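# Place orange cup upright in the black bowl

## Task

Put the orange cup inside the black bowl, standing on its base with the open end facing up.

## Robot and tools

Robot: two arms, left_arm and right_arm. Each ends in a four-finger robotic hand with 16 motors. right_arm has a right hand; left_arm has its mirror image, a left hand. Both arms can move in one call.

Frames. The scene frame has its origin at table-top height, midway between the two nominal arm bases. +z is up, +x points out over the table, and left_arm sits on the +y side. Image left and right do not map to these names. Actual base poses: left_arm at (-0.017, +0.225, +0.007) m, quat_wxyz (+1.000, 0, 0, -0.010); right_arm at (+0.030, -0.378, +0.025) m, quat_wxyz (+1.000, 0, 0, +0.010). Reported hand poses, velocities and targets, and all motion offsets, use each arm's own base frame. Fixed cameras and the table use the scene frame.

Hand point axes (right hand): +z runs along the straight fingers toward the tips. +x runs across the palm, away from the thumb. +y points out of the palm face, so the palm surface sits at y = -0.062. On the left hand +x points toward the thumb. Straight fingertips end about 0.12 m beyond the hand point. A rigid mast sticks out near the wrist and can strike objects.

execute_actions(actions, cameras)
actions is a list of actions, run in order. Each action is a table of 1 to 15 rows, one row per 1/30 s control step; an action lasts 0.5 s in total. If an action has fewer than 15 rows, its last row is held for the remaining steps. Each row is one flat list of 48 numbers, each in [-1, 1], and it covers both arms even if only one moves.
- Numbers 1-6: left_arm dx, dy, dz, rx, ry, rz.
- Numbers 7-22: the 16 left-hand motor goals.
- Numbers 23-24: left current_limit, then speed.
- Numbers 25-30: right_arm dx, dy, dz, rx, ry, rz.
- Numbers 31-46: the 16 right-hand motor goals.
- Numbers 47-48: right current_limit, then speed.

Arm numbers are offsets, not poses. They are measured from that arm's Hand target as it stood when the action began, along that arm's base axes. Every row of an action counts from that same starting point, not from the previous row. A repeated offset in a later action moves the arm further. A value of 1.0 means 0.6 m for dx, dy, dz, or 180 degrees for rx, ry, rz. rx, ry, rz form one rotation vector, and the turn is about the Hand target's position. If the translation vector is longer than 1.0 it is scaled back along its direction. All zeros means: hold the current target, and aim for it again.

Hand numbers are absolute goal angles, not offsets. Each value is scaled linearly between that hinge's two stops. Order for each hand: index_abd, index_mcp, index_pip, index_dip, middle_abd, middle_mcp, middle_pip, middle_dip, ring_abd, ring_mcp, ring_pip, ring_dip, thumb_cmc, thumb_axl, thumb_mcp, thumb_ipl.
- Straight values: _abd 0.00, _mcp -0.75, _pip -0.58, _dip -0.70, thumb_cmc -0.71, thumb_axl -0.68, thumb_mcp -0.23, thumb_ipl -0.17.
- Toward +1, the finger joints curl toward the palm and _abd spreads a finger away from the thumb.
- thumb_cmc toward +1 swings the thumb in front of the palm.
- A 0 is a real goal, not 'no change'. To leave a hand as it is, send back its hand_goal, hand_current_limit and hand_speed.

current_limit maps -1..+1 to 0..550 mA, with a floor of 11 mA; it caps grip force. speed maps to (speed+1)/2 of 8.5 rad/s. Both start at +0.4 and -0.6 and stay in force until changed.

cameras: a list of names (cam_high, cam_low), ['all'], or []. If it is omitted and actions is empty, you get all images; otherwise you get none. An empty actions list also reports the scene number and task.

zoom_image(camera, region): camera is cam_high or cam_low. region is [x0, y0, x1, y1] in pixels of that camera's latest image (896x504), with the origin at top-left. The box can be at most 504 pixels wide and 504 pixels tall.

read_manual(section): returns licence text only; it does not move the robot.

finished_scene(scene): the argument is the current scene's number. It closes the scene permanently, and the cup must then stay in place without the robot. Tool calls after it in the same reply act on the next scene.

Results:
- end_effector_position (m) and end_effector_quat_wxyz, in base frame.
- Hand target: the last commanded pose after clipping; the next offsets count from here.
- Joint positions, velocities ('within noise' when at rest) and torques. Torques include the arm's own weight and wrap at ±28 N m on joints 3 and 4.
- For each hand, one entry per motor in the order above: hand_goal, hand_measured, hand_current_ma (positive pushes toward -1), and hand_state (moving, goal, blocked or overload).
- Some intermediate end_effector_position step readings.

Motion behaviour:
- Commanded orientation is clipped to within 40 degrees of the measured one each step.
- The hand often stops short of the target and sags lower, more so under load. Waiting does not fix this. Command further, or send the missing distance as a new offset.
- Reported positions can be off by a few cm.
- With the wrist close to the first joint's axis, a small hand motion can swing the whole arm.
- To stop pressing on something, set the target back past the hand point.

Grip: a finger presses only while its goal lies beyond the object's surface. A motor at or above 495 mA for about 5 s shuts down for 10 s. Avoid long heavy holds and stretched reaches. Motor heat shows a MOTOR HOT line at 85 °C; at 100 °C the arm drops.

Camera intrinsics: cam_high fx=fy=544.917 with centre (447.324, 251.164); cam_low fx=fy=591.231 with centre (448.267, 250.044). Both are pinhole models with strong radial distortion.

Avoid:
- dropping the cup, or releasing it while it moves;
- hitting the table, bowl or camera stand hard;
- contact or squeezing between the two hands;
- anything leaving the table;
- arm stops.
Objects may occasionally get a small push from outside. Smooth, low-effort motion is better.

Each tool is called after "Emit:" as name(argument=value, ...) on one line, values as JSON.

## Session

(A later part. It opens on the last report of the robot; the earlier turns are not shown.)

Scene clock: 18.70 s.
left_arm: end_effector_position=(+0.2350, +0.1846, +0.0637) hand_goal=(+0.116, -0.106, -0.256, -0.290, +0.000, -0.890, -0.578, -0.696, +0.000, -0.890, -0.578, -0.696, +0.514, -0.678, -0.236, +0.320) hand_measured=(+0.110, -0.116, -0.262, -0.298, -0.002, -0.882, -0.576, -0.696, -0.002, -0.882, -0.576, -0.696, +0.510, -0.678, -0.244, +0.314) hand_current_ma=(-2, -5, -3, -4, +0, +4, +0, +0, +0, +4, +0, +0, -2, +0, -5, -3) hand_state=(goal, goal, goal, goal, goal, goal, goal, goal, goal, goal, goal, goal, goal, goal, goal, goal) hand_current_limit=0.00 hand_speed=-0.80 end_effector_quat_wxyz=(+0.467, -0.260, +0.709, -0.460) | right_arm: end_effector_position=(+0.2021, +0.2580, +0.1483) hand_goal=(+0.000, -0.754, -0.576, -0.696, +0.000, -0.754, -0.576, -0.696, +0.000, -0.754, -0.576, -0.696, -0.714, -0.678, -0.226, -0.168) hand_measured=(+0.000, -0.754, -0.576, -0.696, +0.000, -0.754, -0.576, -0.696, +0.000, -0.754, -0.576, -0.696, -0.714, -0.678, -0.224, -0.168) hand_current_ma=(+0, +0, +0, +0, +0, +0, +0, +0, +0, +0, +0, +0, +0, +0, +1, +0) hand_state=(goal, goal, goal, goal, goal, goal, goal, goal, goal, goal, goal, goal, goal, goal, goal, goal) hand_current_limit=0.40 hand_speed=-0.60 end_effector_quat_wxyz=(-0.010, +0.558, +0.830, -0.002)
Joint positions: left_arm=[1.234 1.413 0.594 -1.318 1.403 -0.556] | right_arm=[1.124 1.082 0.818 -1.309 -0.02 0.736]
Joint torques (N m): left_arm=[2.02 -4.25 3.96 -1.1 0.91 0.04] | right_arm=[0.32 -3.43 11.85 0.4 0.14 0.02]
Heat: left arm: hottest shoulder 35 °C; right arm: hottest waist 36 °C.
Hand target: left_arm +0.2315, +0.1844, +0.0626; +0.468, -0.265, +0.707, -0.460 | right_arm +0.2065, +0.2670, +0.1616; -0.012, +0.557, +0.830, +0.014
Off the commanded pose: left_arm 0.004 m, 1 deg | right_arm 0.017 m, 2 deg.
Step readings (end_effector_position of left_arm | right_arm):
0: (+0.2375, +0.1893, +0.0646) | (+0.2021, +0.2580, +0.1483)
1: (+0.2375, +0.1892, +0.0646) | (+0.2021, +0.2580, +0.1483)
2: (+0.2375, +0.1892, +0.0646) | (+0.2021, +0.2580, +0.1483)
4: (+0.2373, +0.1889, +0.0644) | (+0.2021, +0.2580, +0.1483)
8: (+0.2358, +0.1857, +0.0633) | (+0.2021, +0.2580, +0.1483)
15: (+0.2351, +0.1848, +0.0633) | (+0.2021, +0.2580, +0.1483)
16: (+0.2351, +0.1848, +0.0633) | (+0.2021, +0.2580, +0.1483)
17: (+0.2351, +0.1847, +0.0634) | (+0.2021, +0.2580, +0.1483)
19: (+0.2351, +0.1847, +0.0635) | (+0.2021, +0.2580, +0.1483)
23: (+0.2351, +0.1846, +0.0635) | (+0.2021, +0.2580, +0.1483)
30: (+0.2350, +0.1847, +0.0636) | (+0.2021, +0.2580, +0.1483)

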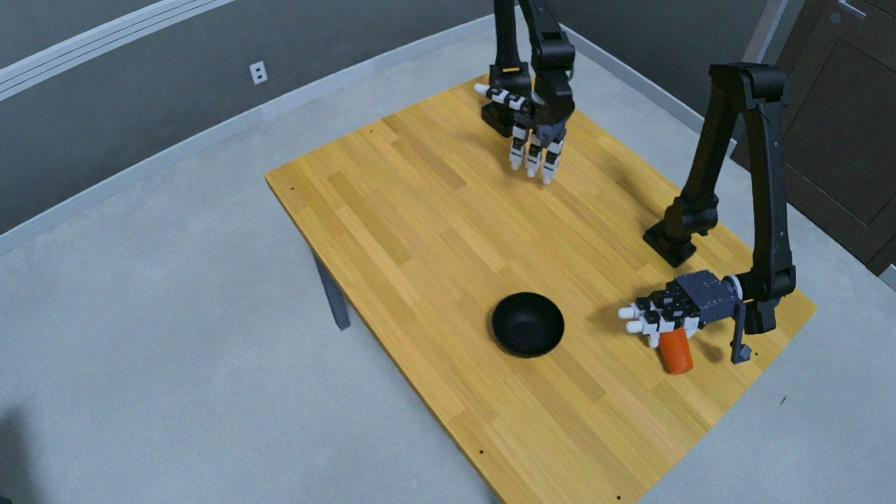

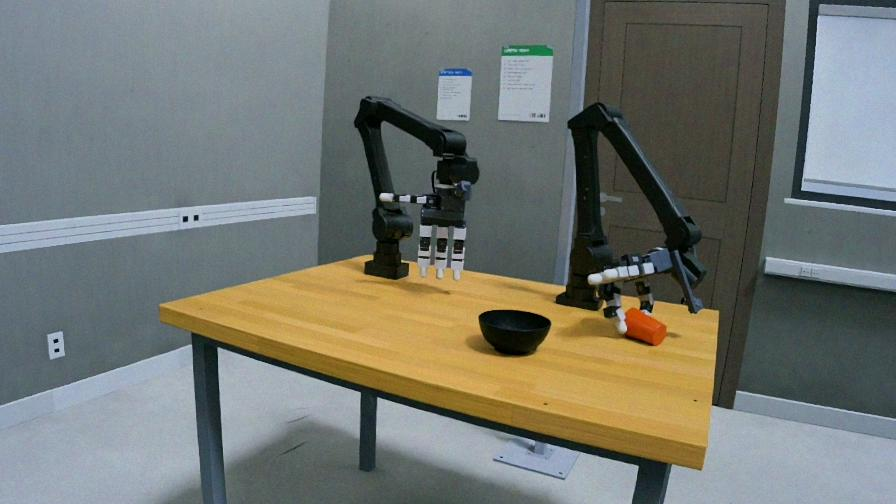

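Emit:
execute_actions(actions=[[[0,0,0,0,0,0,0.117,-0.05,-0.23,-0.255,0,-0.89,-0.577,-0.696,0,-0.89,-0.577,-0.696,0.514,-0.677,-0.19,0.355,0.0,-0.85,0,0,0,0,0,0,0,-0.754,-0.576,-0.696,0,-0.754,-0.576,-0.696,0,-0.754,-0.576,-0.696,-0.714,-0.678,-0.226,-0.168,0.4,-0.6]]], cameras=["cam_high"])

Emit:
zoom_image(camera="cam_high", region=[620, 270, 740, 390])

Scene clock: 19.60 s.
left_arm: end_effector_position=(+0.2351, +0.1847, +0.0637) hand_goal=(+0.116, -0.050, -0.230, -0.256, +0.000, -0.890, -0.578, -0.696, +0.000, -0.890, -0.578, -0.696, +0.514, -0.678, -0.190, +0.354) hand_measured=(+0.110, -0.114, -0.264, -0.286, -0.002, -0.882, -0.576, -0.696, -0.002, -0.882, -0.576, -0.696, +0.508, -0.678, -0.244, +0.328) hand_current_ma=(-2, -125, -39, -35, +0, +4, +0, +0, +0, +4, +0, +0, -3, +0, -128, -43) hand_state=(goal, blocked, blocked, blocked, goal, goal, goal, goal, goal, goal, goal, goal, goal, goal, blocked, blocked) hand_current_limit=0.00 hand_speed=-0.85 end_effector_quat_wxyz=(+0.467, -0.259, +0.710, -0.460) | right_arm: end_effector_position=(+0.2021, +0.2580, +0.1483) hand_goal=(+0.000, -0.754, -0.576, -0.696, +0.000, -0.754, -0.576, -0.696, +0.000, -0.754, -0.576, -0.696, -0.714, -0.678, -0.226, -0.168) hand_measured=(+0.000, -0.754, -0.576, -0.696, +0.000, -0.754, -0.576, -0.696, +0.000, -0.754, -0.576, -0.696, -0.714, -0.678, -0.224, -0.168) hand_current_ma=(+0, +0, +0, +0, +0, +0, +0, +0, +0, +0, +0, +0, +0, +0, +1, +0) hand_state=(goal, goal, goal, goal, goal, goal, goal, goal, goal, goal, goal, goal, goal, goal, goal, goal) hand_current_limit=0.40 hand_speed=-0.60 end_effector_quat_wxyz=(-0.010, +0.558, +0.830, -0.002)
Joint positions: left_arm=[1.234 1.413 0.594 -1.319 1.403 -0.554] | right_arm=[1.124 1.082 0.818 -1.309 -0.02 0.736]
Joint torques (N m): left_arm=[1.85 -4.37 3.93 -1.02 0.93 0.06] | right_arm=[0.32 -3.37 11.82 0.4 0.14 0.02]
Heat: left arm: hottest shoulder 35 °C; right arm: hottest waist 36 °C.
Hand target: left_arm +0.2315, +0.1845, +0.0626; +0.468, -0.265, +0.707, -0.459 | right_arm +0.2065, +0.2670, +0.1616; -0.012, +0.557, +0.830, +0.014
Off the commanded pose: left_arm 0.004 m, 1 deg | right_arm 0.017 m, 2 deg.
Step readings (end_effector_position of left_arm | right_arm):
0: (+0.2350, +0.1847, +0.0637) | (+0.2021, +0.2580, +0.1483)
1: (+0.2350, +0.1847, +0.0637) | (+0.2021, +0.2580, +0.1483)
2: (+0.2350, +0.1847, +0.0637) | (+0.2021, +0.2580, +0.1483)
4: (+0.2350, +0.1847, +0.0637) | (+0.2021, +0.2580, +0.1483)
8: (+0.2350, +0.1847, +0.0637) | (+0.2021, +0.2580, +0.1483)
15: (+0.2350, +0.1847, +0.0637) | (+0.2021, +0.2580, +0.1483)
Images, in order (width x height): cam_high 896x504.

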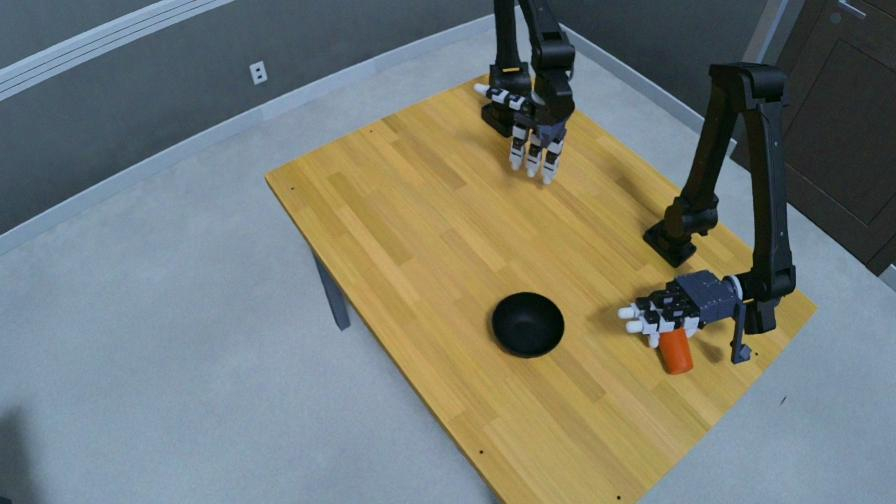

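Scaled by 4.200 from the camera's 896x504 image, which has a finer 1280x720 frame.

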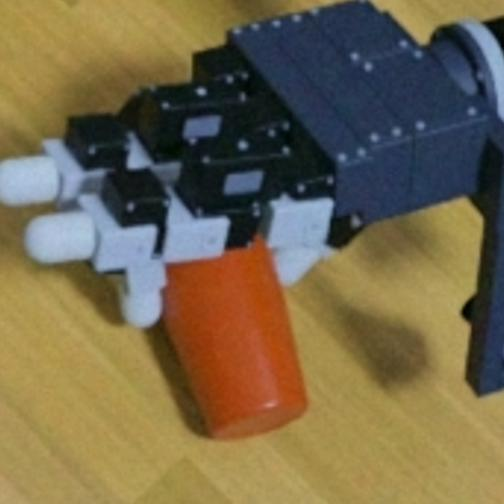

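Emit:
execute_actions(actions=[[[0,0,0.06,0,0,0,0.117,-0.05,-0.23,-0.255,0,-0.89,-0.577,-0.696,0,-0.89,-0.577,-0.696,0.514,-0.677,-0.19,0.355,0.0,-0.85,0,0,0,0,0,0,0,-0.754,-0.576,-0.696,0,-0.754,-0.576,-0.696,0,-0.754,-0.576,-0.696,-0.714,-0.678,-0.226,-0.168,0.4,-0.6]],[[0,0,0,0,0,0,0.117,-0.085,-0.248,-0.272,0,-0.89,-0.577,-0.696,0,-0.89,-0.577,-0.696,0.514,-0.677,-0.217,0.342,0.0,-0.85,0,0,0,0,0,0,0,-0.754,-0.576,-0.696,0,-0.754,-0.576,-0.696,0,-0.754,-0.576,-0.696,-0.714,-0.678,-0.226,-0.168,0.4,-0.6]]], cameras=["all"])

Emit:
zoom_image(camera="cam_high", region=[620, 250, 740, 370])

Emit:
zoom_image(camera="cam_low", region=[580, 230, 700, 350])

Scene clock: 21.00 s.
left_arm: end_effector_position=(+0.2290, +0.1681, +0.0888) hand_goal=(+0.116, -0.086, -0.248, -0.272, +0.000, -0.890, -0.578, -0.696, +0.000, -0.890, -0.578, -0.696, +0.514, -0.678, -0.218, +0.342) hand_measured=(+0.112, -0.114, -0.270, -0.288, -0.002, -0.882, -0.576, -0.696, -0.002, -0.882, -0.576, -0.696, +0.506, -0.678, -0.244, +0.328) hand_current_ma=(-1, -33, -20, -11, +0, +4, +0, +0, +0, +4, +0, +0, -4, +0, -39, -14) hand_state=(goal, blocked, blocked, goal, goal, goal, goal, goal, goal, goal, goal, goal, goal, goal, blocked, goal) hand_current_limit=0.00 hand_speed=-0.85 end_effector_quat_wxyz=(+0.456, -0.273, +0.703, -0.472) | right_arm: end_effector_position=(+0.2021, +0.2580, +0.1483) hand_goal=(+0.000, -0.754, -0.576, -0.696, +0.000, -0.754, -0.576, -0.696, +0.000, -0.754, -0.576, -0.696, -0.714, -0.678, -0.226, -0.168) hand_measured=(+0.000, -0.754, -0.576, -0.696, +0.000, -0.754, -0.576, -0.696, +0.000, -0.754, -0.576, -0.696, -0.714, -0.678, -0.224, -0.168) hand_current_ma=(+0, +0, +0, +0, +0, +0, +0, +0, +0, +0, +0, +0, +0, +0, +1, +0) hand_state=(goal, goal, goal, goal, goal, goal, goal, goal, goal, goal, goal, goal, goal, goal, goal, goal) hand_current_limit=0.40 hand_speed=-0.60 end_effector_quat_wxyz=(-0.010, +0.558, +0.830, -0.002)
Joint positions: left_arm=[1.235 1.324 0.594 -1.447 1.402 -0.561] | right_arm=[1.124 1.082 0.818 -1.309 -0.02 0.736]
Joint torques (N m): left_arm=[1.85 -3.84 7.17 -1.2 0.89 0.03] | right_arm=[0.21 -3.37 11.86 0.4 0.13 0.01]
Heat: left arm: hottest shoulder 35 °C; right arm: hottest waist 36 °C.
Hand target: left_arm +0.2315, +0.1844, +0.0986; +0.468, -0.265, +0.707, -0.460 | right_arm +0.2065, +0.2670, +0.1616; -0.012, +0.557, +0.830, +0.014
Off the commanded pose: left_arm 0.019 m, 2 deg | right_arm 0.017 m, 2 deg.
Step readings (end_effector_position of left_arm | right_arm):
0: (+0.2351, +0.1847, +0.0637) | (+0.2021, +0.2580, +0.1483)
1: (+0.2350, +0.1845, +0.0637) | (+0.2021, +0.2580, +0.1483)
2: (+0.2346, +0.1835, +0.0644) | (+0.2021, +0.2580, +0.1483)
4: (+0.2334, +0.1801, +0.0690) | (+0.2021, +0.2580, +0.1483)
8: (+0.2318, +0.1756, +0.0826) | (+0.2021, +0.2580, +0.1483)
15: (+0.2300, +0.1705, +0.0881) | (+0.2021, +0.2580, +0.1483)
16: (+0.2298, +0.1701, +0.0882) | (+0.2021, +0.2580, +0.1483)
17: (+0.2297, +0.1697, +0.0883) | (+0.2021, +0.2580, +0.1483)
19: (+0.2295, +0.1692, +0.0884) | (+0.2021, +0.2580, +0.1483)
23: (+0.2292, +0.1686, +0.0886) | (+0.2021, +0.2580, +0.1483)
30: (+0.2291, +0.1682, +0.0887) | (+0.2021, +0.2580, +0.1483)

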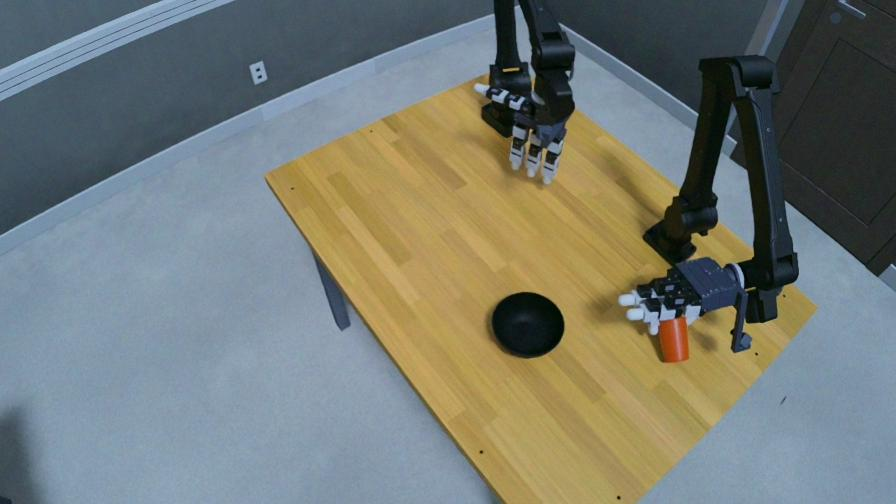

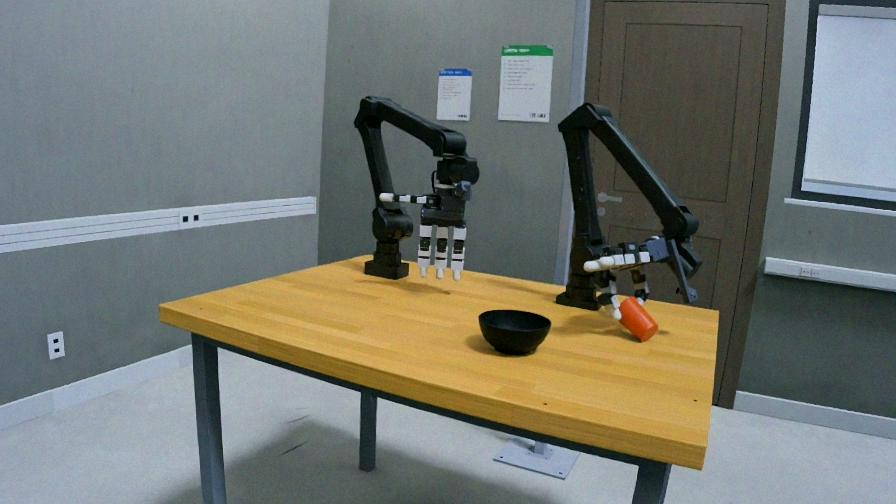

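Scaled by 4.200 from the camera's 896x504 image, which has a finer 1280x720 frame.

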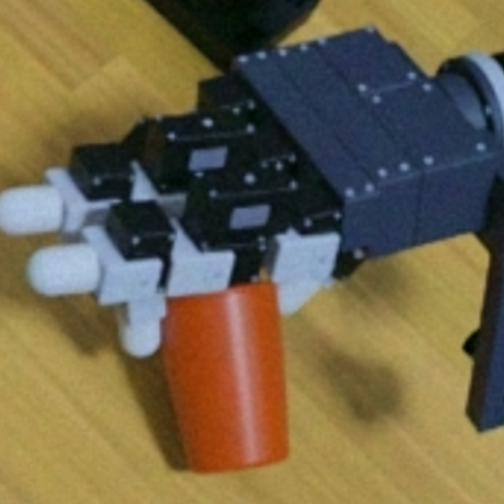

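Scaled by 4.200 from the camera's 896x504 image, which has a finer 1280x720 frame.

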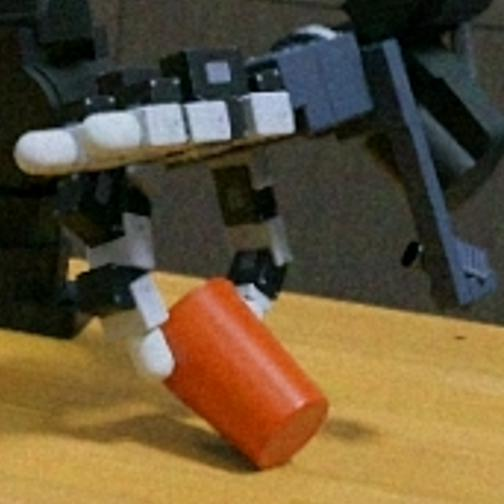

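Emit:
execute_actions(actions=[[[0,0,0.03,0,0,0,0.117,-0.09,-0.252,-0.276,0,-0.89,-0.577,-0.696,0,-0.89,-0.577,-0.696,0.514,-0.677,-0.222,0.339,0.0,-0.9,0,0,0,0,0,0,0,-0.754,-0.576,-0.696,0,-0.754,-0.576,-0.696,0,-0.754,-0.576,-0.696,-0.714,-0.678,-0.226,-0.168,0.4,-0.6]]], cameras=["cam_high","cam_low"])

Emit:
zoom_image(camera="cam_high", region=[620, 250, 740, 370])

Emit:
zoom_image(camera="cam_low", region=[580, 230, 700, 350])

Scene clock: 22.03 s.
left_arm: end_effector_position=(+0.2280, +0.1652, +0.1028) hand_goal=(+0.116, -0.090, -0.252, -0.276, +0.000, -0.890, -0.578, -0.696, +0.000, -0.890, -0.578, -0.696, +0.514, -0.678, -0.222, +0.338) hand_measured=(+0.112, -0.114, -0.270, -0.288, -0.002, -0.882, -0.576, -0.696, -0.002, -0.882, -0.576, -0.696, +0.506, -0.678, -0.244, +0.328) hand_current_ma=(-1, -26, -16, -7, +0, +4, +0, +0, +0, +4, +0, +0, -4, +0, -29, -8) hand_state=(goal, blocked, goal, goal, goal, goal, goal, goal, goal, goal, goal, goal, goal, goal, blocked, goal) hand_current_limit=0.00 hand_speed=-0.90 end_effector_quat_wxyz=(+0.454, -0.276, +0.702, -0.475) | right_arm: end_effector_position=(+0.2021, +0.2580, +0.1483) hand_goal=(+0.000, -0.754, -0.576, -0.696, +0.000, -0.754, -0.576, -0.696, +0.000, -0.754, -0.576, -0.696, -0.714, -0.678, -0.226, -0.168) hand_measured=(+0.000, -0.754, -0.576, -0.696, +0.000, -0.754, -0.576, -0.696, +0.000, -0.754, -0.576, -0.696, -0.714, -0.678, -0.224, -0.168) hand_current_ma=(+0, +0, +0, +0, +0, +0, +0, +0, +0, +0, +0, +0, +0, +0, +1, +0) hand_state=(goal, goal, goal, goal, goal, goal, goal, goal, goal, goal, goal, goal, goal, goal, goal, goal) hand_current_limit=0.40 hand_speed=-0.60 end_effector_quat_wxyz=(-0.010, +0.558, +0.830, -0.002)
Joint positions: left_arm=[1.235 1.287 0.608 -1.507 1.402 -0.561] | right_arm=[1.124 1.082 0.818 -1.309 -0.02 0.736]
Joint torques (N m): left_arm=[1.85 -3.9 8.06 -1.07 0.9 0.01] | right_arm=[0.38 -3.43 11.85 0.42 0.14 0.02]
Heat: left arm: hottest shoulder 35 °C; right arm: hottest waist 36 °C.
Hand target: left_arm +0.2315, +0.1844, +0.1166; +0.468, -0.265, +0.707, -0.460 | right_arm +0.2065, +0.2670, +0.1616; -0.012, +0.557, +0.830, +0.014
Off the commanded pose: left_arm 0.024 m, 3 deg | right_arm 0.017 m, 2 deg.
Step readings (end_effector_position of left_arm | right_arm):
0: (+0.2290, +0.1681, +0.0888) | (+0.2021, +0.2580, +0.1483)
1: (+0.2290, +0.1680, +0.0888) | (+0.2021, +0.2580, +0.1483)
2: (+0.2288, +0.1675, +0.0891) | (+0.2021, +0.2580, +0.1483)
4: (+0.2282, +0.1656, +0.0910) | (+0.2021, +0.2580, +0.1483)
8: (+0.2280, +0.1651, +0.0979) | (+0.2021, +0.2580, +0.1483)
15: (+0.2283, +0.1661, +0.1025) | (+0.2021, +0.2580, +0.1483)

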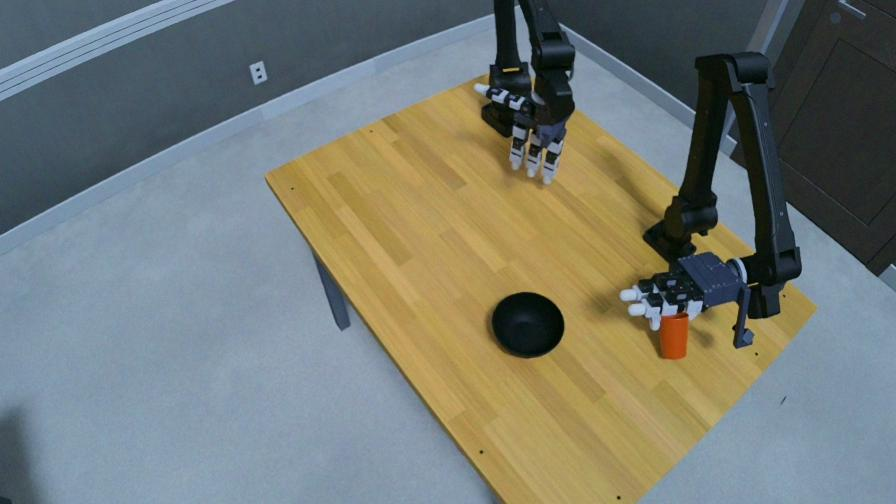

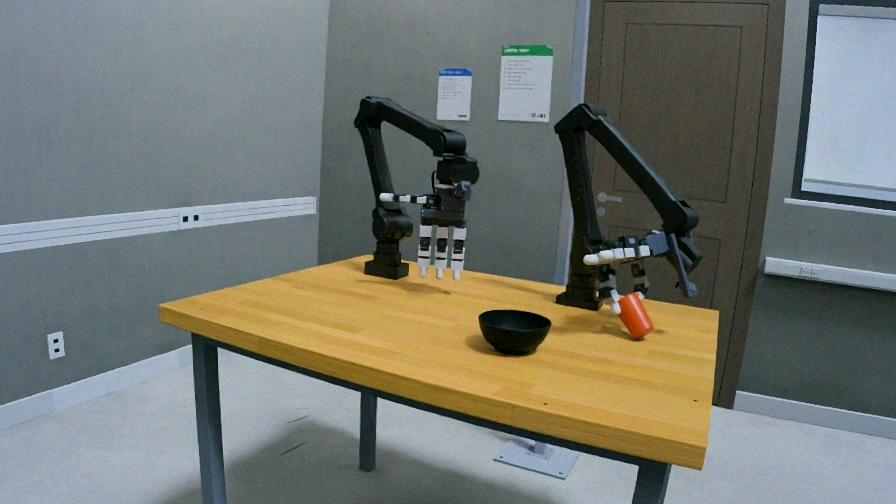

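Scaled by 4.200 from the camera's 896x504 image, which has a finer 1280x720 frame.

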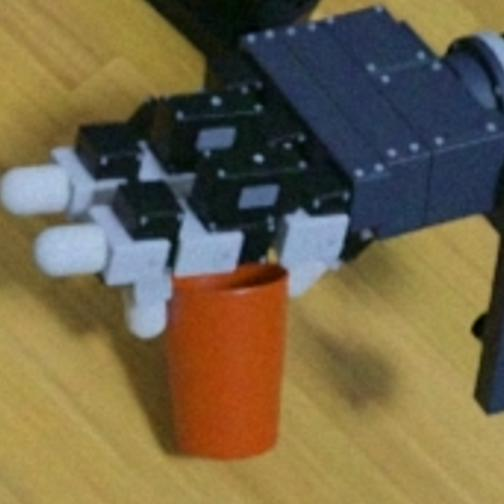

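Scaled by 4.200 from the camera's 896x504 image, which has a finer 1280x720 frame.

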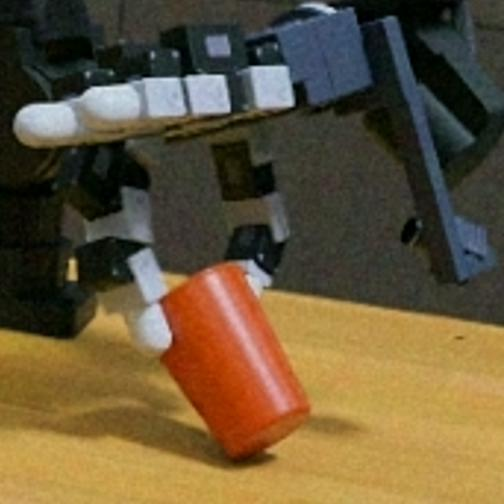

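Emit:
execute_actions(actions=[[[0,0.005,0.025,0,0,0,0.117,-0.09,-0.252,-0.276,0,-0.89,-0.577,-0.696,0,-0.89,-0.577,-0.696,0.514,-0.677,-0.222,0.339,0.0,-0.9,0,0,0,0,0,0,0,-0.754,-0.576,-0.696,0,-0.754,-0.576,-0.696,0,-0.754,-0.576,-0.696,-0.714,-0.678,-0.226,-0.168,0.4,-0.6]]], cameras=["all"])

Scene clock: 23.47 s.
left_arm: end_effector_position=(+0.2281, +0.1675, +0.1170) hand_goal=(+0.116, -0.090, -0.252, -0.276, +0.000, -0.890, -0.578, -0.696, +0.000, -0.890, -0.578, -0.696, +0.514, -0.678, -0.222, +0.338) hand_measured=(+0.112, -0.114, -0.270, -0.288, -0.002, -0.882, -0.576, -0.696, -0.002, -0.882, -0.576, -0.696, +0.506, -0.678, -0.244, +0.328) hand_current_ma=(-1, -26, -16, -7, +0, +4, +0, +0, +0, +4, +0, +0, -4, +0, -29, -8) hand_state=(goal, blocked, goal, goal, goal, goal, goal, goal, goal, goal, goal, goal, goal, goal, blocked, goal) hand_current_limit=0.00 hand_speed=-0.90 end_effector_quat_wxyz=(+0.452, -0.277, +0.701, -0.476) | right_arm: end_effector_position=(+0.2021, +0.2580, +0.1483) hand_goal=(+0.000, -0.754, -0.576, -0.696, +0.000, -0.754, -0.576, -0.696, +0.000, -0.754, -0.576, -0.696, -0.714, -0.678, -0.226, -0.168) hand_measured=(+0.000, -0.754, -0.576, -0.696, +0.000, -0.754, -0.576, -0.696, +0.000, -0.754, -0.576, -0.696, -0.714, -0.678, -0.224, -0.168) hand_current_ma=(+0, +0, +0, +0, +0, +0, +0, +0, +0, +0, +0, +0, +0, +0, +1, +0) hand_state=(goal, goal, goal, goal, goal, goal, goal, goal, goal, goal, goal, goal, goal, goal, goal, goal) hand_current_limit=0.40 hand_speed=-0.60 end_effector_quat_wxyz=(-0.010, +0.558, +0.830, -0.002)
Joint positions: left_arm=[1.237 1.267 0.637 -1.569 1.4 -0.552] | right_arm=[1.124 1.082 0.818 -1.309 -0.02 0.736]
Joint torques (N m): left_arm=[2.08 -3.96 8.35 -1.14 0.89 0.06] | right_arm=[0.32 -3.37 11.85 0.4 0.13 0.01]
Heat: left arm: hottest shoulder 35 °C; right arm: hottest elbow 37 °C.
Hand target: left_arm +0.2315, +0.1874, +0.1316; +0.468, -0.265, +0.707, -0.460 | right_arm +0.2065, +0.2670, +0.1616; -0.012, +0.557, +0.830, +0.014
Off the commanded pose: left_arm 0.025 m, 3 deg | right_arm 0.017 m, 2 deg.
Step readings (end_effector_position of left_arm | right_arm):
0: (+0.2280, +0.1652, +0.1028) | (+0.2021, +0.2580, +0.1483)
1: (+0.2280, +0.1651, +0.1028) | (+0.2021, +0.2580, +0.1483)
2: (+0.2279, +0.1650, +0.1032) | (+0.2021, +0.2580, +0.1483)
4: (+0.2278, +0.1649, +0.1056) | (+0.2021, +0.2580, +0.1483)
8: (+0.2288, +0.1677, +0.1132) | (+0.2021, +0.2580, +0.1483)
15: (+0.2283, +0.1679, +0.1167) | (+0.2021, +0.2580, +0.1483)

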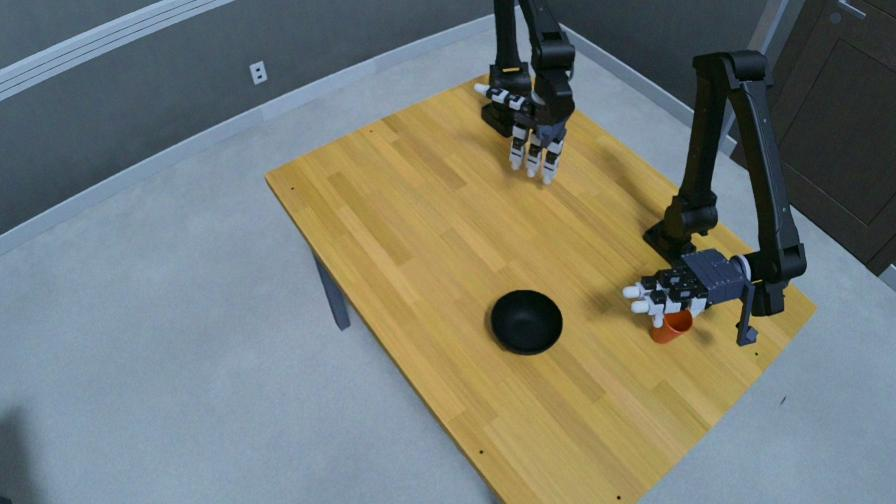

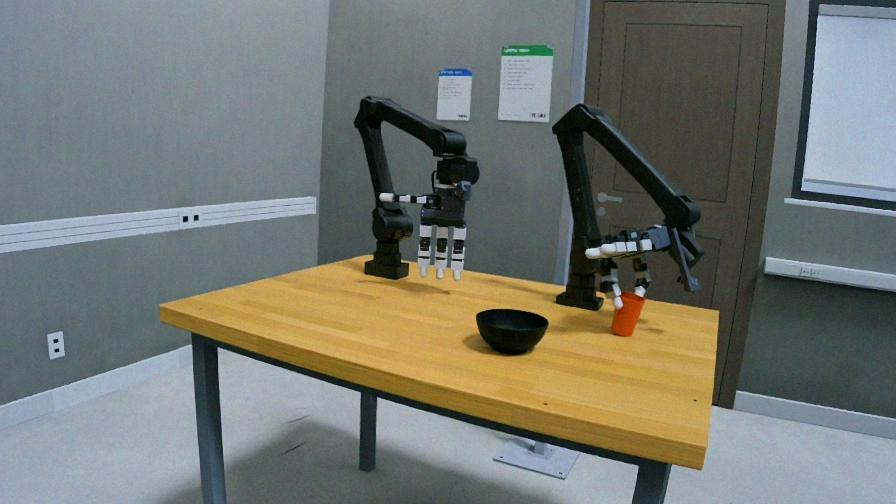

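Emit:
zoom_image(camera="cam_low", region=[560, 200, 720, 360])

Emit:
zoom_image(camera="cam_high", region=[600, 220, 780, 380])

Scaled by 3.150 from the camera's 896x504 image, which has a finer 1280x720 frame.

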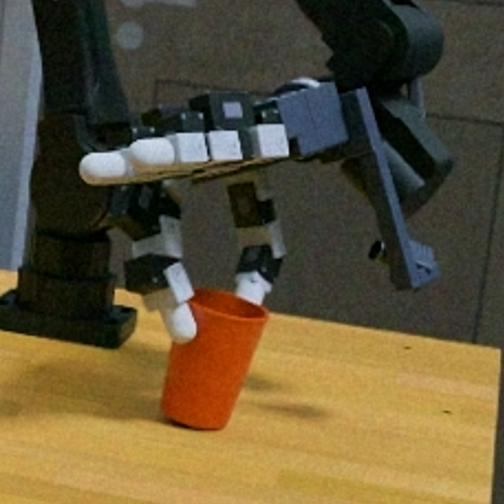

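Scaled by 2.800 from the camera's 896x504 image, which has a finer 1280x720 frame.

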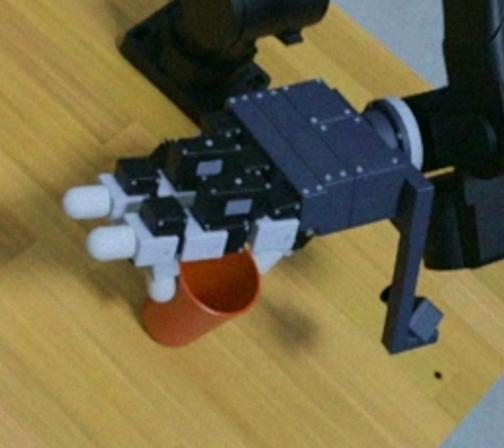

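Emit:
execute_actions(actions=[[[-0.003,-0.022,-0.032,0,0,0,0.117,-0.09,-0.252,-0.276,0,-0.89,-0.577,-0.696,0,-0.89,-0.577,-0.696,0.514,-0.677,-0.222,0.339,0.0,-0.9,0,0,0,0,0,0,0,-0.754,-0.576,-0.696,0,-0.754,-0.576,-0.696,0,-0.754,-0.576,-0.696,-0.714,-0.678,-0.226,-0.168,0.4,-0.6]],[[-0.002,-0.01,-0.015,0,0,0,0.117,-0.09,-0.252,-0.276,0,-0.89,-0.577,-0.696,0,-0.89,-0.577,-0.696,0.514,-0.677,-0.222,0.339,0.0,-0.9,0,0,0,0,0,0,0,-0.754,-0.576,-0.696,0,-0.754,-0.576,-0.696,0,-0.754,-0.576,-0.696,-0.714,-0.678,-0.226,-0.168,0.4,-0.6]]], cameras=["all"])

Emit:
zoom_image(camera="cam_low", region=[560, 200, 720, 360])

Emit:
zoom_image(camera="cam_high", region=[600, 220, 780, 380])

Scene clock: 26.33 s.
left_arm: end_effector_position=(+0.2297, +0.1704, +0.1045) hand_goal=(+0.116, -0.090, -0.252, -0.276, +0.000, -0.890, -0.578, -0.696, +0.000, -0.890, -0.578, -0.696, +0.514, -0.678, -0.222, +0.338) hand_measured=(+0.114, -0.112, -0.270, -0.286, -0.002, -0.882, -0.576, -0.696, -0.002, -0.882, -0.576, -0.696, +0.508, -0.678, -0.238, +0.332) hand_current_ma=(+0, -21, -16, -6, +0, +4, +0, +0, +0, +4, +0, +0, -3, +0, -17, -3) hand_state=(goal, blocked, goal, goal, goal, goal, goal, goal, goal, goal, goal, goal, goal, goal, goal, goal) hand_current_limit=0.00 hand_speed=-0.90 end_effector_quat_wxyz=(+0.468, -0.263, +0.707, -0.460) | right_arm: end_effector_position=(+0.2021, +0.2580, +0.1483) hand_goal=(+0.000, -0.754, -0.576, -0.696, +0.000, -0.754, -0.576, -0.696, +0.000, -0.754, -0.576, -0.696, -0.714, -0.678, -0.226, -0.168) hand_measured=(+0.000, -0.754, -0.576, -0.696, +0.000, -0.754, -0.576, -0.696, +0.000, -0.754, -0.576, -0.696, -0.714, -0.678, -0.224, -0.168) hand_current_ma=(+0, +0, +0, +0, +0, +0, +0, +0, +0, +0, +0, +0, +0, +0, +1, +0) hand_state=(goal, goal, goal, goal, goal, goal, goal, goal, goal, goal, goal, goal, goal, goal, goal, goal) hand_current_limit=0.40 hand_speed=-0.60 end_effector_quat_wxyz=(-0.010, +0.558, +0.830, -0.002)
Joint positions: left_arm=[1.237 1.267 0.603 -1.467 1.407 -0.566] | right_arm=[1.124 1.082 0.818 -1.309 -0.02 0.736]
Joint torques (N m): left_arm=[1.03 -3.9 4.45 -0.23 0.94 -0.12] | right_arm=[0.26 -3.31 11.85 0.43 0.14 0.02]
Heat: left arm: hottest shoulder 35 °C; right arm: hottest elbow 37 °C.
Hand target: left_arm +0.2285, +0.1681, +0.1033; +0.468, -0.265, +0.707, -0.460 | right_arm +0.2065, +0.2670, +0.1616; -0.012, +0.557, +0.830, +0.014
Off the commanded pose: left_arm 0.003 m, 0 deg | right_arm 0.017 m, 2 deg.
Step readings (end_effector_position of left_arm | right_arm):
0: (+0.2282, +0.1675, +0.1170) | (+0.2021, +0.2580, +0.1483)
1: (+0.2282, +0.1675, +0.1170) | (+0.2021, +0.2580, +0.1483)
2: (+0.2282, +0.1676, +0.1170) | (+0.2021, +0.2580, +0.1483)
4: (+0.2288, +0.1695, +0.1164) | (+0.2021, +0.2580, +0.1483)
8: (+0.2305, +0.1733, +0.1159) | (+0.2021, +0.2580, +0.1483)
15: (+0.2317, +0.1764, +0.1153) | (+0.2021, +0.2580, +0.1483)
16: (+0.2317, +0.1764, +0.1151) | (+0.2021, +0.2580, +0.1483)
17: (+0.2318, +0.1763, +0.1145) | (+0.2021, +0.2580, +0.1483)
19: (+0.2312, +0.1743, +0.1118) | (+0.2021, +0.2580, +0.1483)
23: (+0.2296, +0.1696, +0.1064) | (+0.2021, +0.2580, +0.1483)
30: (+0.2297, +0.1702, +0.1048) | (+0.2021, +0.2580, +0.1483)

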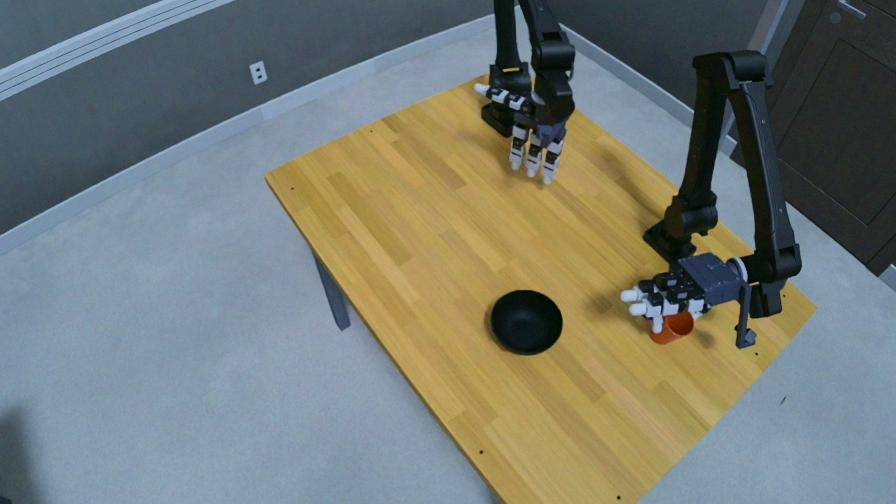

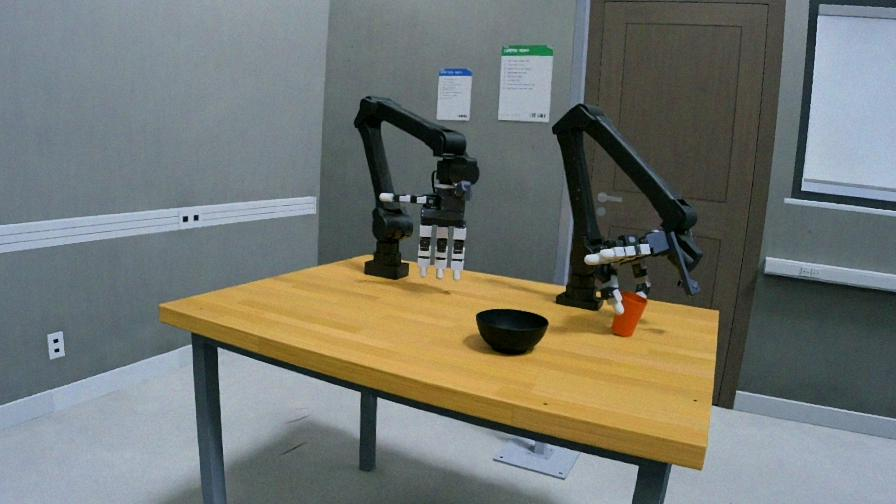

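Scaled by 3.150 from the camera's 896x504 image, which has a finer 1280x720 frame.

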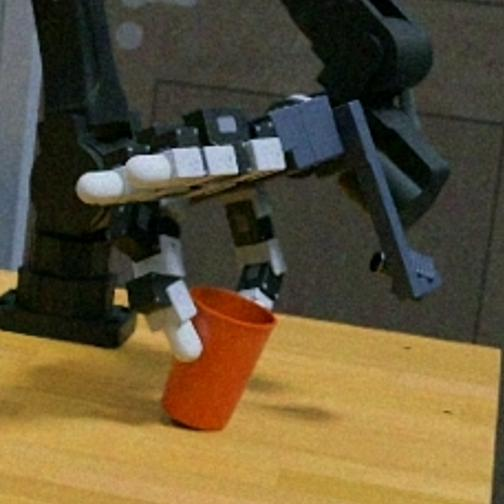

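Scaled by 2.800 from the camera's 896x504 image, which has a finer 1280x720 frame.

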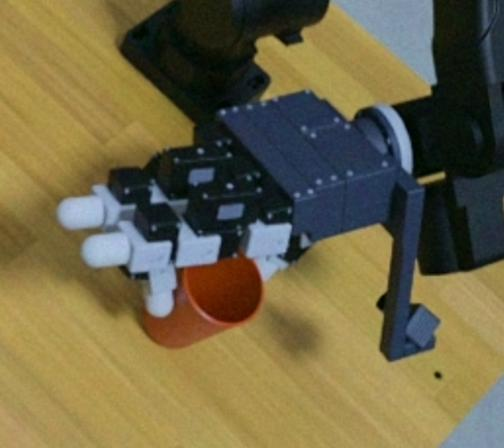

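Emit:
execute_actions(actions=[[[0,0,0,0,0,0,0.117,-0.112,-0.27,-0.286,0,-0.89,-0.577,-0.696,0,-0.89,-0.577,-0.696,0.514,-0.677,-0.238,0.332,0.0,-0.95,0,0,0,0,0,0,0,-0.754,-0.576,-0.696,0,-0.754,-0.576,-0.696,0,-0.754,-0.576,-0.696,-0.714,-0.678,-0.226,-0.168,0.4,-0.6]],[[0,0,0,0,0,0,0.117,-0.122,-0.278,-0.294,0,-0.89,-0.577,-0.696,0,-0.89,-0.577,-0.696,0.514,-0.677,-0.246,0.325,0.0,-0.95,0,0,0,0,0,0,0,-0.754,-0.576,-0.696,0,-0.754,-0.576,-0.696,0,-0.754,-0.576,-0.696,-0.714,-0.678,-0.226,-0.168,0.4,-0.6]]], cameras=["all"])

Emit:
zoom_image(camera="cam_low", region=[560, 200, 720, 360])

Emit:
zoom_image(camera="cam_high", region=[600, 220, 780, 380])

Scene clock: 29.00 s.
left_arm: end_effector_position=(+0.2298, +0.1708, +0.1042) hand_goal=(+0.116, -0.122, -0.278, -0.294, +0.000, -0.890, -0.578, -0.696, +0.000, -0.890, -0.578, -0.696, +0.514, -0.678, -0.246, +0.324) hand_measured=(+0.114, -0.114, -0.276, -0.292, -0.002, -0.882, -0.576, -0.696, -0.002, -0.882, -0.576, -0.696, +0.508, -0.678, -0.244, +0.326) hand_current_ma=(+0, +4, +1, +0, +0, +4, +0, +0, +0, +4, +0, +0, -3, +0, +0, +0) hand_state=(goal, goal, goal, goal, goal, goal, goal, goal, goal, goal, goal, goal, goal, goal, goal, goal) hand_current_limit=0.00 hand_speed=-0.95 end_effector_quat_wxyz=(+0.468, -0.263, +0.707, -0.460) | right_arm: end_effector_position=(+0.2021, +0.2580, +0.1483) hand_goal=(+0.000, -0.754, -0.576, -0.696, +0.000, -0.754, -0.576, -0.696, +0.000, -0.754, -0.576, -0.696, -0.714, -0.678, -0.226, -0.168) hand_measured=(+0.000, -0.754, -0.576, -0.696, +0.000, -0.754, -0.576, -0.696, +0.000, -0.754, -0.576, -0.696, -0.714, -0.678, -0.224, -0.168) hand_current_ma=(+0, +0, +0, +0, +0, +0, +0, +0, +0, +0, +0, +0, +0, +0, +1, +0) hand_state=(goal, goal, goal, goal, goal, goal, goal, goal, goal, goal, goal, goal, goal, goal, goal, goal) hand_current_limit=0.40 hand_speed=-0.60 end_effector_quat_wxyz=(-0.010, +0.558, +0.830, -0.002)
Joint positions: left_arm=[1.237 1.267 0.603 -1.463 1.407 -0.569] | right_arm=[1.124 1.082 0.818 -1.309 -0.02 0.736]
Joint torques (N m): left_arm=[1.03 -4.01 4.41 -0.23 0.95 -0.15] | right_arm=[0.26 -3.37 11.84 0.39 0.14 0.01]
Heat: left arm: hottest shoulder 35 °C; right arm: hottest elbow 37 °C.
Hand target: left_arm +0.2285, +0.1682, +0.1033; +0.468, -0.265, +0.707, -0.460 | right_arm +0.2065, +0.2670, +0.1616; -0.012, +0.557, +0.830, +0.014
Off the commanded pose: left_arm 0.003 m, 0 deg | right_arm 0.017 m, 2 deg.
Step readings (end_effector_position of left_arm | right_arm):
0: (+0.2297, +0.1703, +0.1045) | (+0.2021, +0.2580, +0.1483)
1: (+0.2297, +0.1703, +0.1045) | (+0.2021, +0.2580, +0.1483)
2: (+0.2297, +0.1703, +0.1045) | (+0.2021, +0.2580, +0.1483)
4: (+0.2297, +0.1703, +0.1045) | (+0.2021, +0.2580, +0.1483)
8: (+0.2297, +0.1706, +0.1044) | (+0.2021, +0.2580, +0.1483)
15: (+0.2298, +0.1707, +0.1043) | (+0.2021, +0.2580, +0.1483)
16: (+0.2298, +0.1707, +0.1043) | (+0.2021, +0.2580, +0.1483)
17: (+0.2298, +0.1707, +0.1043) | (+0.2021, +0.2580, +0.1483)
19: (+0.2298, +0.1707, +0.1043) | (+0.2021, +0.2580, +0.1483)
23: (+0.2298, +0.1708, +0.1042) | (+0.2021, +0.2580, +0.1483)
30: (+0.2298, +0.1708, +0.1042) | (+0.2021, +0.2580, +0.1483)

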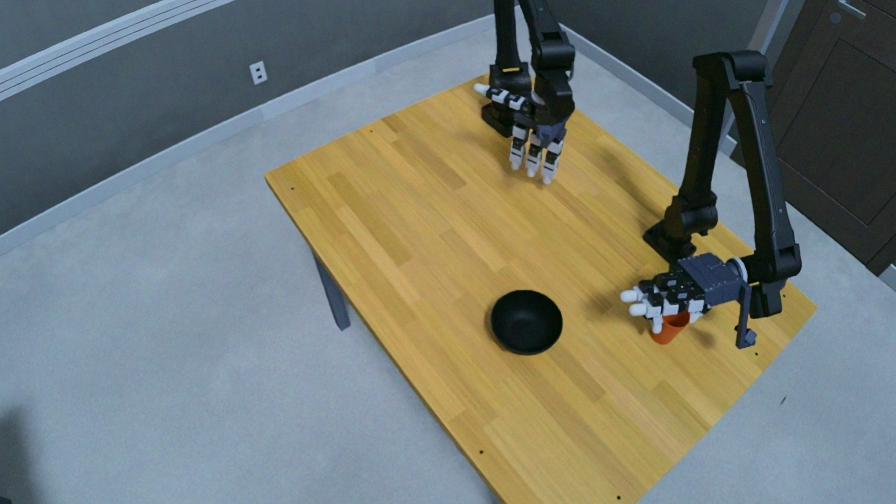

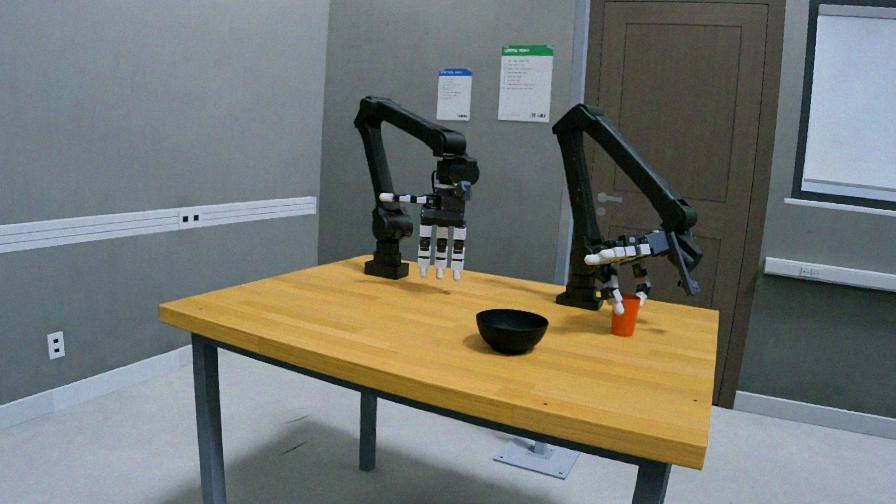

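Scaled by 3.150 from the camera's 896x504 image, which has a finer 1280x720 frame.

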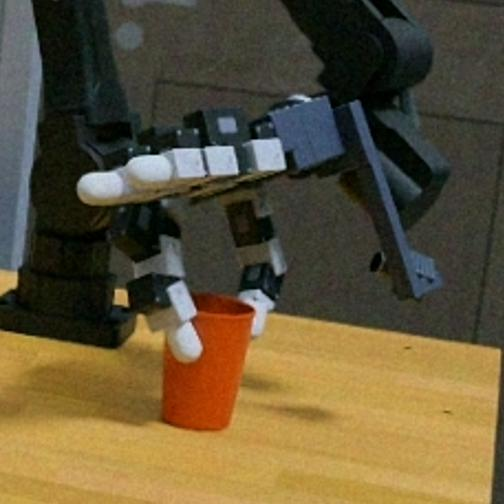

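Scaled by 2.800 from the camera's 896x504 image, which has a finer 1280x720 frame.

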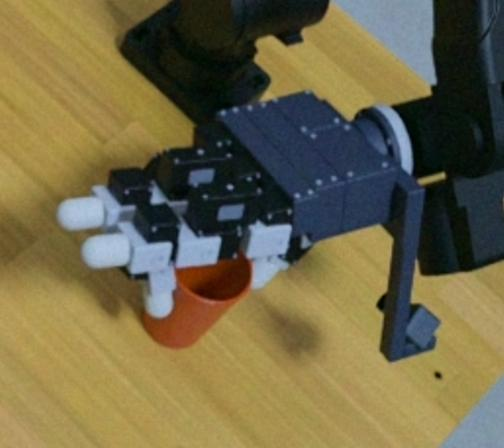

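Emit:
execute_actions(actions=[[[0,0,0,0,0,0,0.117,-0.165,-0.3,-0.31,0,-0.89,-0.577,-0.696,0,-0.89,-0.577,-0.696,0.514,-0.677,-0.287,0.315,0.2,-0.88,0,0,0,0,0,0,0,-0.754,-0.576,-0.696,0,-0.754,-0.576,-0.696,0,-0.754,-0.576,-0.696,-0.714,-0.678,-0.226,-0.168,0.4,-0.6]],[[-0.01,-0.021,0,0,0,0,0.117,-0.165,-0.3,-0.31,0,-0.89,-0.577,-0.696,0,-0.89,-0.577,-0.696,0.514,-0.677,-0.287,0.315,0.2,-0.88,0,0,0,0,0,0,0,-0.754,-0.576,-0.696,0,-0.754,-0.576,-0.696,0,-0.754,-0.576,-0.696,-0.714,-0.678,-0.226,-0.168,0.4,-0.6]]], cameras=["all"])

Emit:
zoom_image(camera="cam_low", region=[580, 230, 700, 350])

Emit:
zoom_image(camera="cam_high", region=[610, 250, 730, 370])

Scene clock: 31.03 s.
left_arm: end_effector_position=(+0.2248, +0.1572, +0.1025) hand_goal=(+0.116, -0.166, -0.300, -0.310, +0.000, -0.890, -0.578, -0.696, +0.000, -0.890, -0.578, -0.696, +0.514, -0.678, -0.288, +0.314) hand_measured=(+0.114, -0.154, -0.296, -0.308, -0.002, -0.882, -0.576, -0.696, -0.002, -0.882, -0.576, -0.696, +0.508, -0.678, -0.286, +0.316) hand_current_ma=(+0, +8, +2, +1, +0, +4, +0, +0, +0, +4, +0, +0, -3, +0, +1, +0) hand_state=(goal, goal, goal, goal, goal, goal, goal, goal, goal, goal, goal, goal, goal, goal, goal, goal) hand_current_limit=0.20 hand_speed=-0.88 end_effector_quat_wxyz=(+0.466, -0.264, +0.707, -0.462) | right_arm: end_effector_position=(+0.2021, +0.2580, +0.1483) hand_goal=(+0.000, -0.754, -0.576, -0.696, +0.000, -0.754, -0.576, -0.696, +0.000, -0.754, -0.576, -0.696, -0.714, -0.678, -0.226, -0.168) hand_measured=(+0.000, -0.754, -0.576, -0.696, +0.000, -0.754, -0.576, -0.696, +0.000, -0.754, -0.576, -0.696, -0.714, -0.678, -0.224, -0.168) hand_current_ma=(+0, +0, +0, +0, +0, +0, +0, +0, +0, +0, +0, +0, +0, +0, +1, +0) hand_state=(goal, goal, goal, goal, goal, goal, goal, goal, goal, goal, goal, goal, goal, goal, goal, goal) hand_current_limit=0.40 hand_speed=-0.60 end_effector_quat_wxyz=(-0.010, +0.558, +0.830, -0.002)
Joint positions: left_arm=[1.237 1.232 0.569 -1.47 1.404 -0.57] | right_arm=[1.124 1.082 0.818 -1.309 -0.02 0.736]
Joint torques (N m): left_arm=[1.49 -3.72 4.57 -1.07 0.91 0.07] | right_arm=[0.26 -3.37 11.85 0.39 0.13 0.01]
Heat: left arm: hottest shoulder 35 °C; right arm: hottest elbow 37 °C.
Hand target: left_arm +0.2225, +0.1556, +0.1033; +0.468, -0.265, +0.707, -0.460 | right_arm +0.2065, +0.2670, +0.1616; -0.012, +0.557, +0.830, +0.014
Off the commanded pose: left_arm 0.003 m, 0 deg | right_arm 0.017 m, 2 deg.
Step readings (end_effector_position of left_arm | right_arm):
0: (+0.2298, +0.1708, +0.1042) | (+0.2021, +0.2580, +0.1483)
1: (+0.2298, +0.1708, +0.1042) | (+0.2021, +0.2580, +0.1483)
2: (+0.2298, +0.1708, +0.1042) | (+0.2021, +0.2580, +0.1483)
4: (+0.2298, +0.1708, +0.1042) | (+0.2021, +0.2580, +0.1483)
8: (+0.2298, +0.1708, +0.1042) | (+0.2021, +0.2580, +0.1483)
15: (+0.2298, +0.1708, +0.1042) | (+0.2021, +0.2580, +0.1483)
16: (+0.2297, +0.1707, +0.1041) | (+0.2021, +0.2580, +0.1483)
17: (+0.2295, +0.1699, +0.1039) | (+0.2021, +0.2580, +0.1483)
19: (+0.2282, +0.1663, +0.1030) | (+0.2021, +0.2580, +0.1483)
23: (+0.2253, +0.1588, +0.1016) | (+0.2021, +0.2580, +0.1483)
30: (+0.2248, +0.1574, +0.1025) | (+0.2021, +0.2580, +0.1483)

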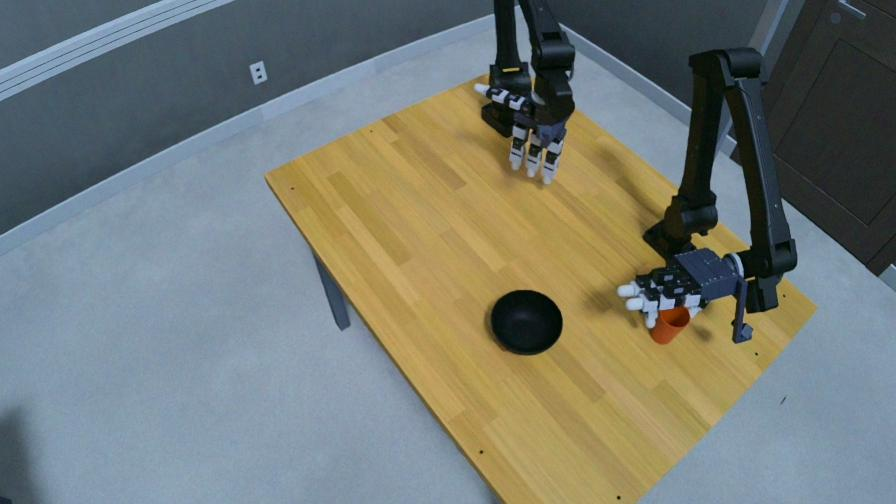

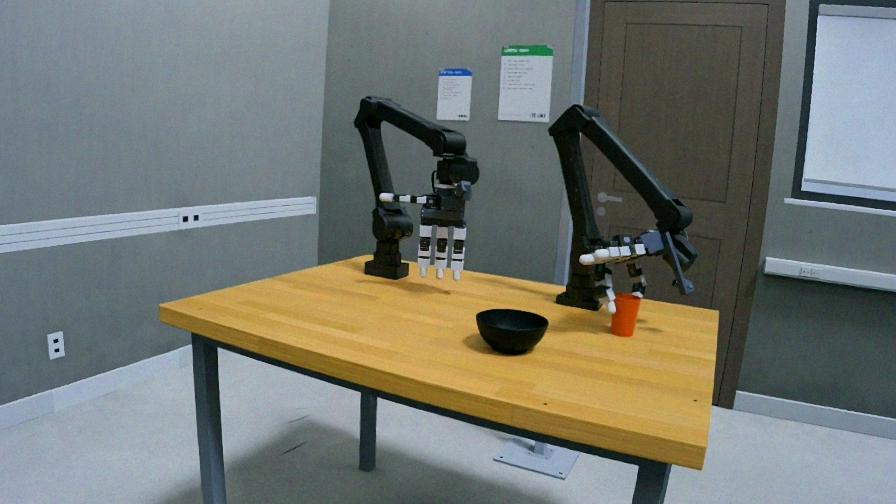

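Scaled by 4.200 from the camera's 896x504 image, which has a finer 1280x720 frame.

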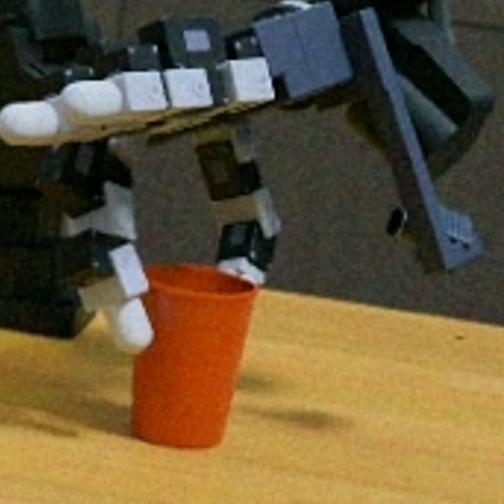

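Scaled by 4.200 from the camera's 896x504 image, which has a finer 1280x720 frame.

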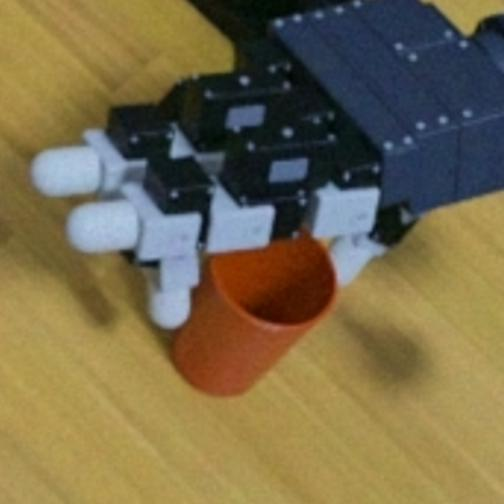

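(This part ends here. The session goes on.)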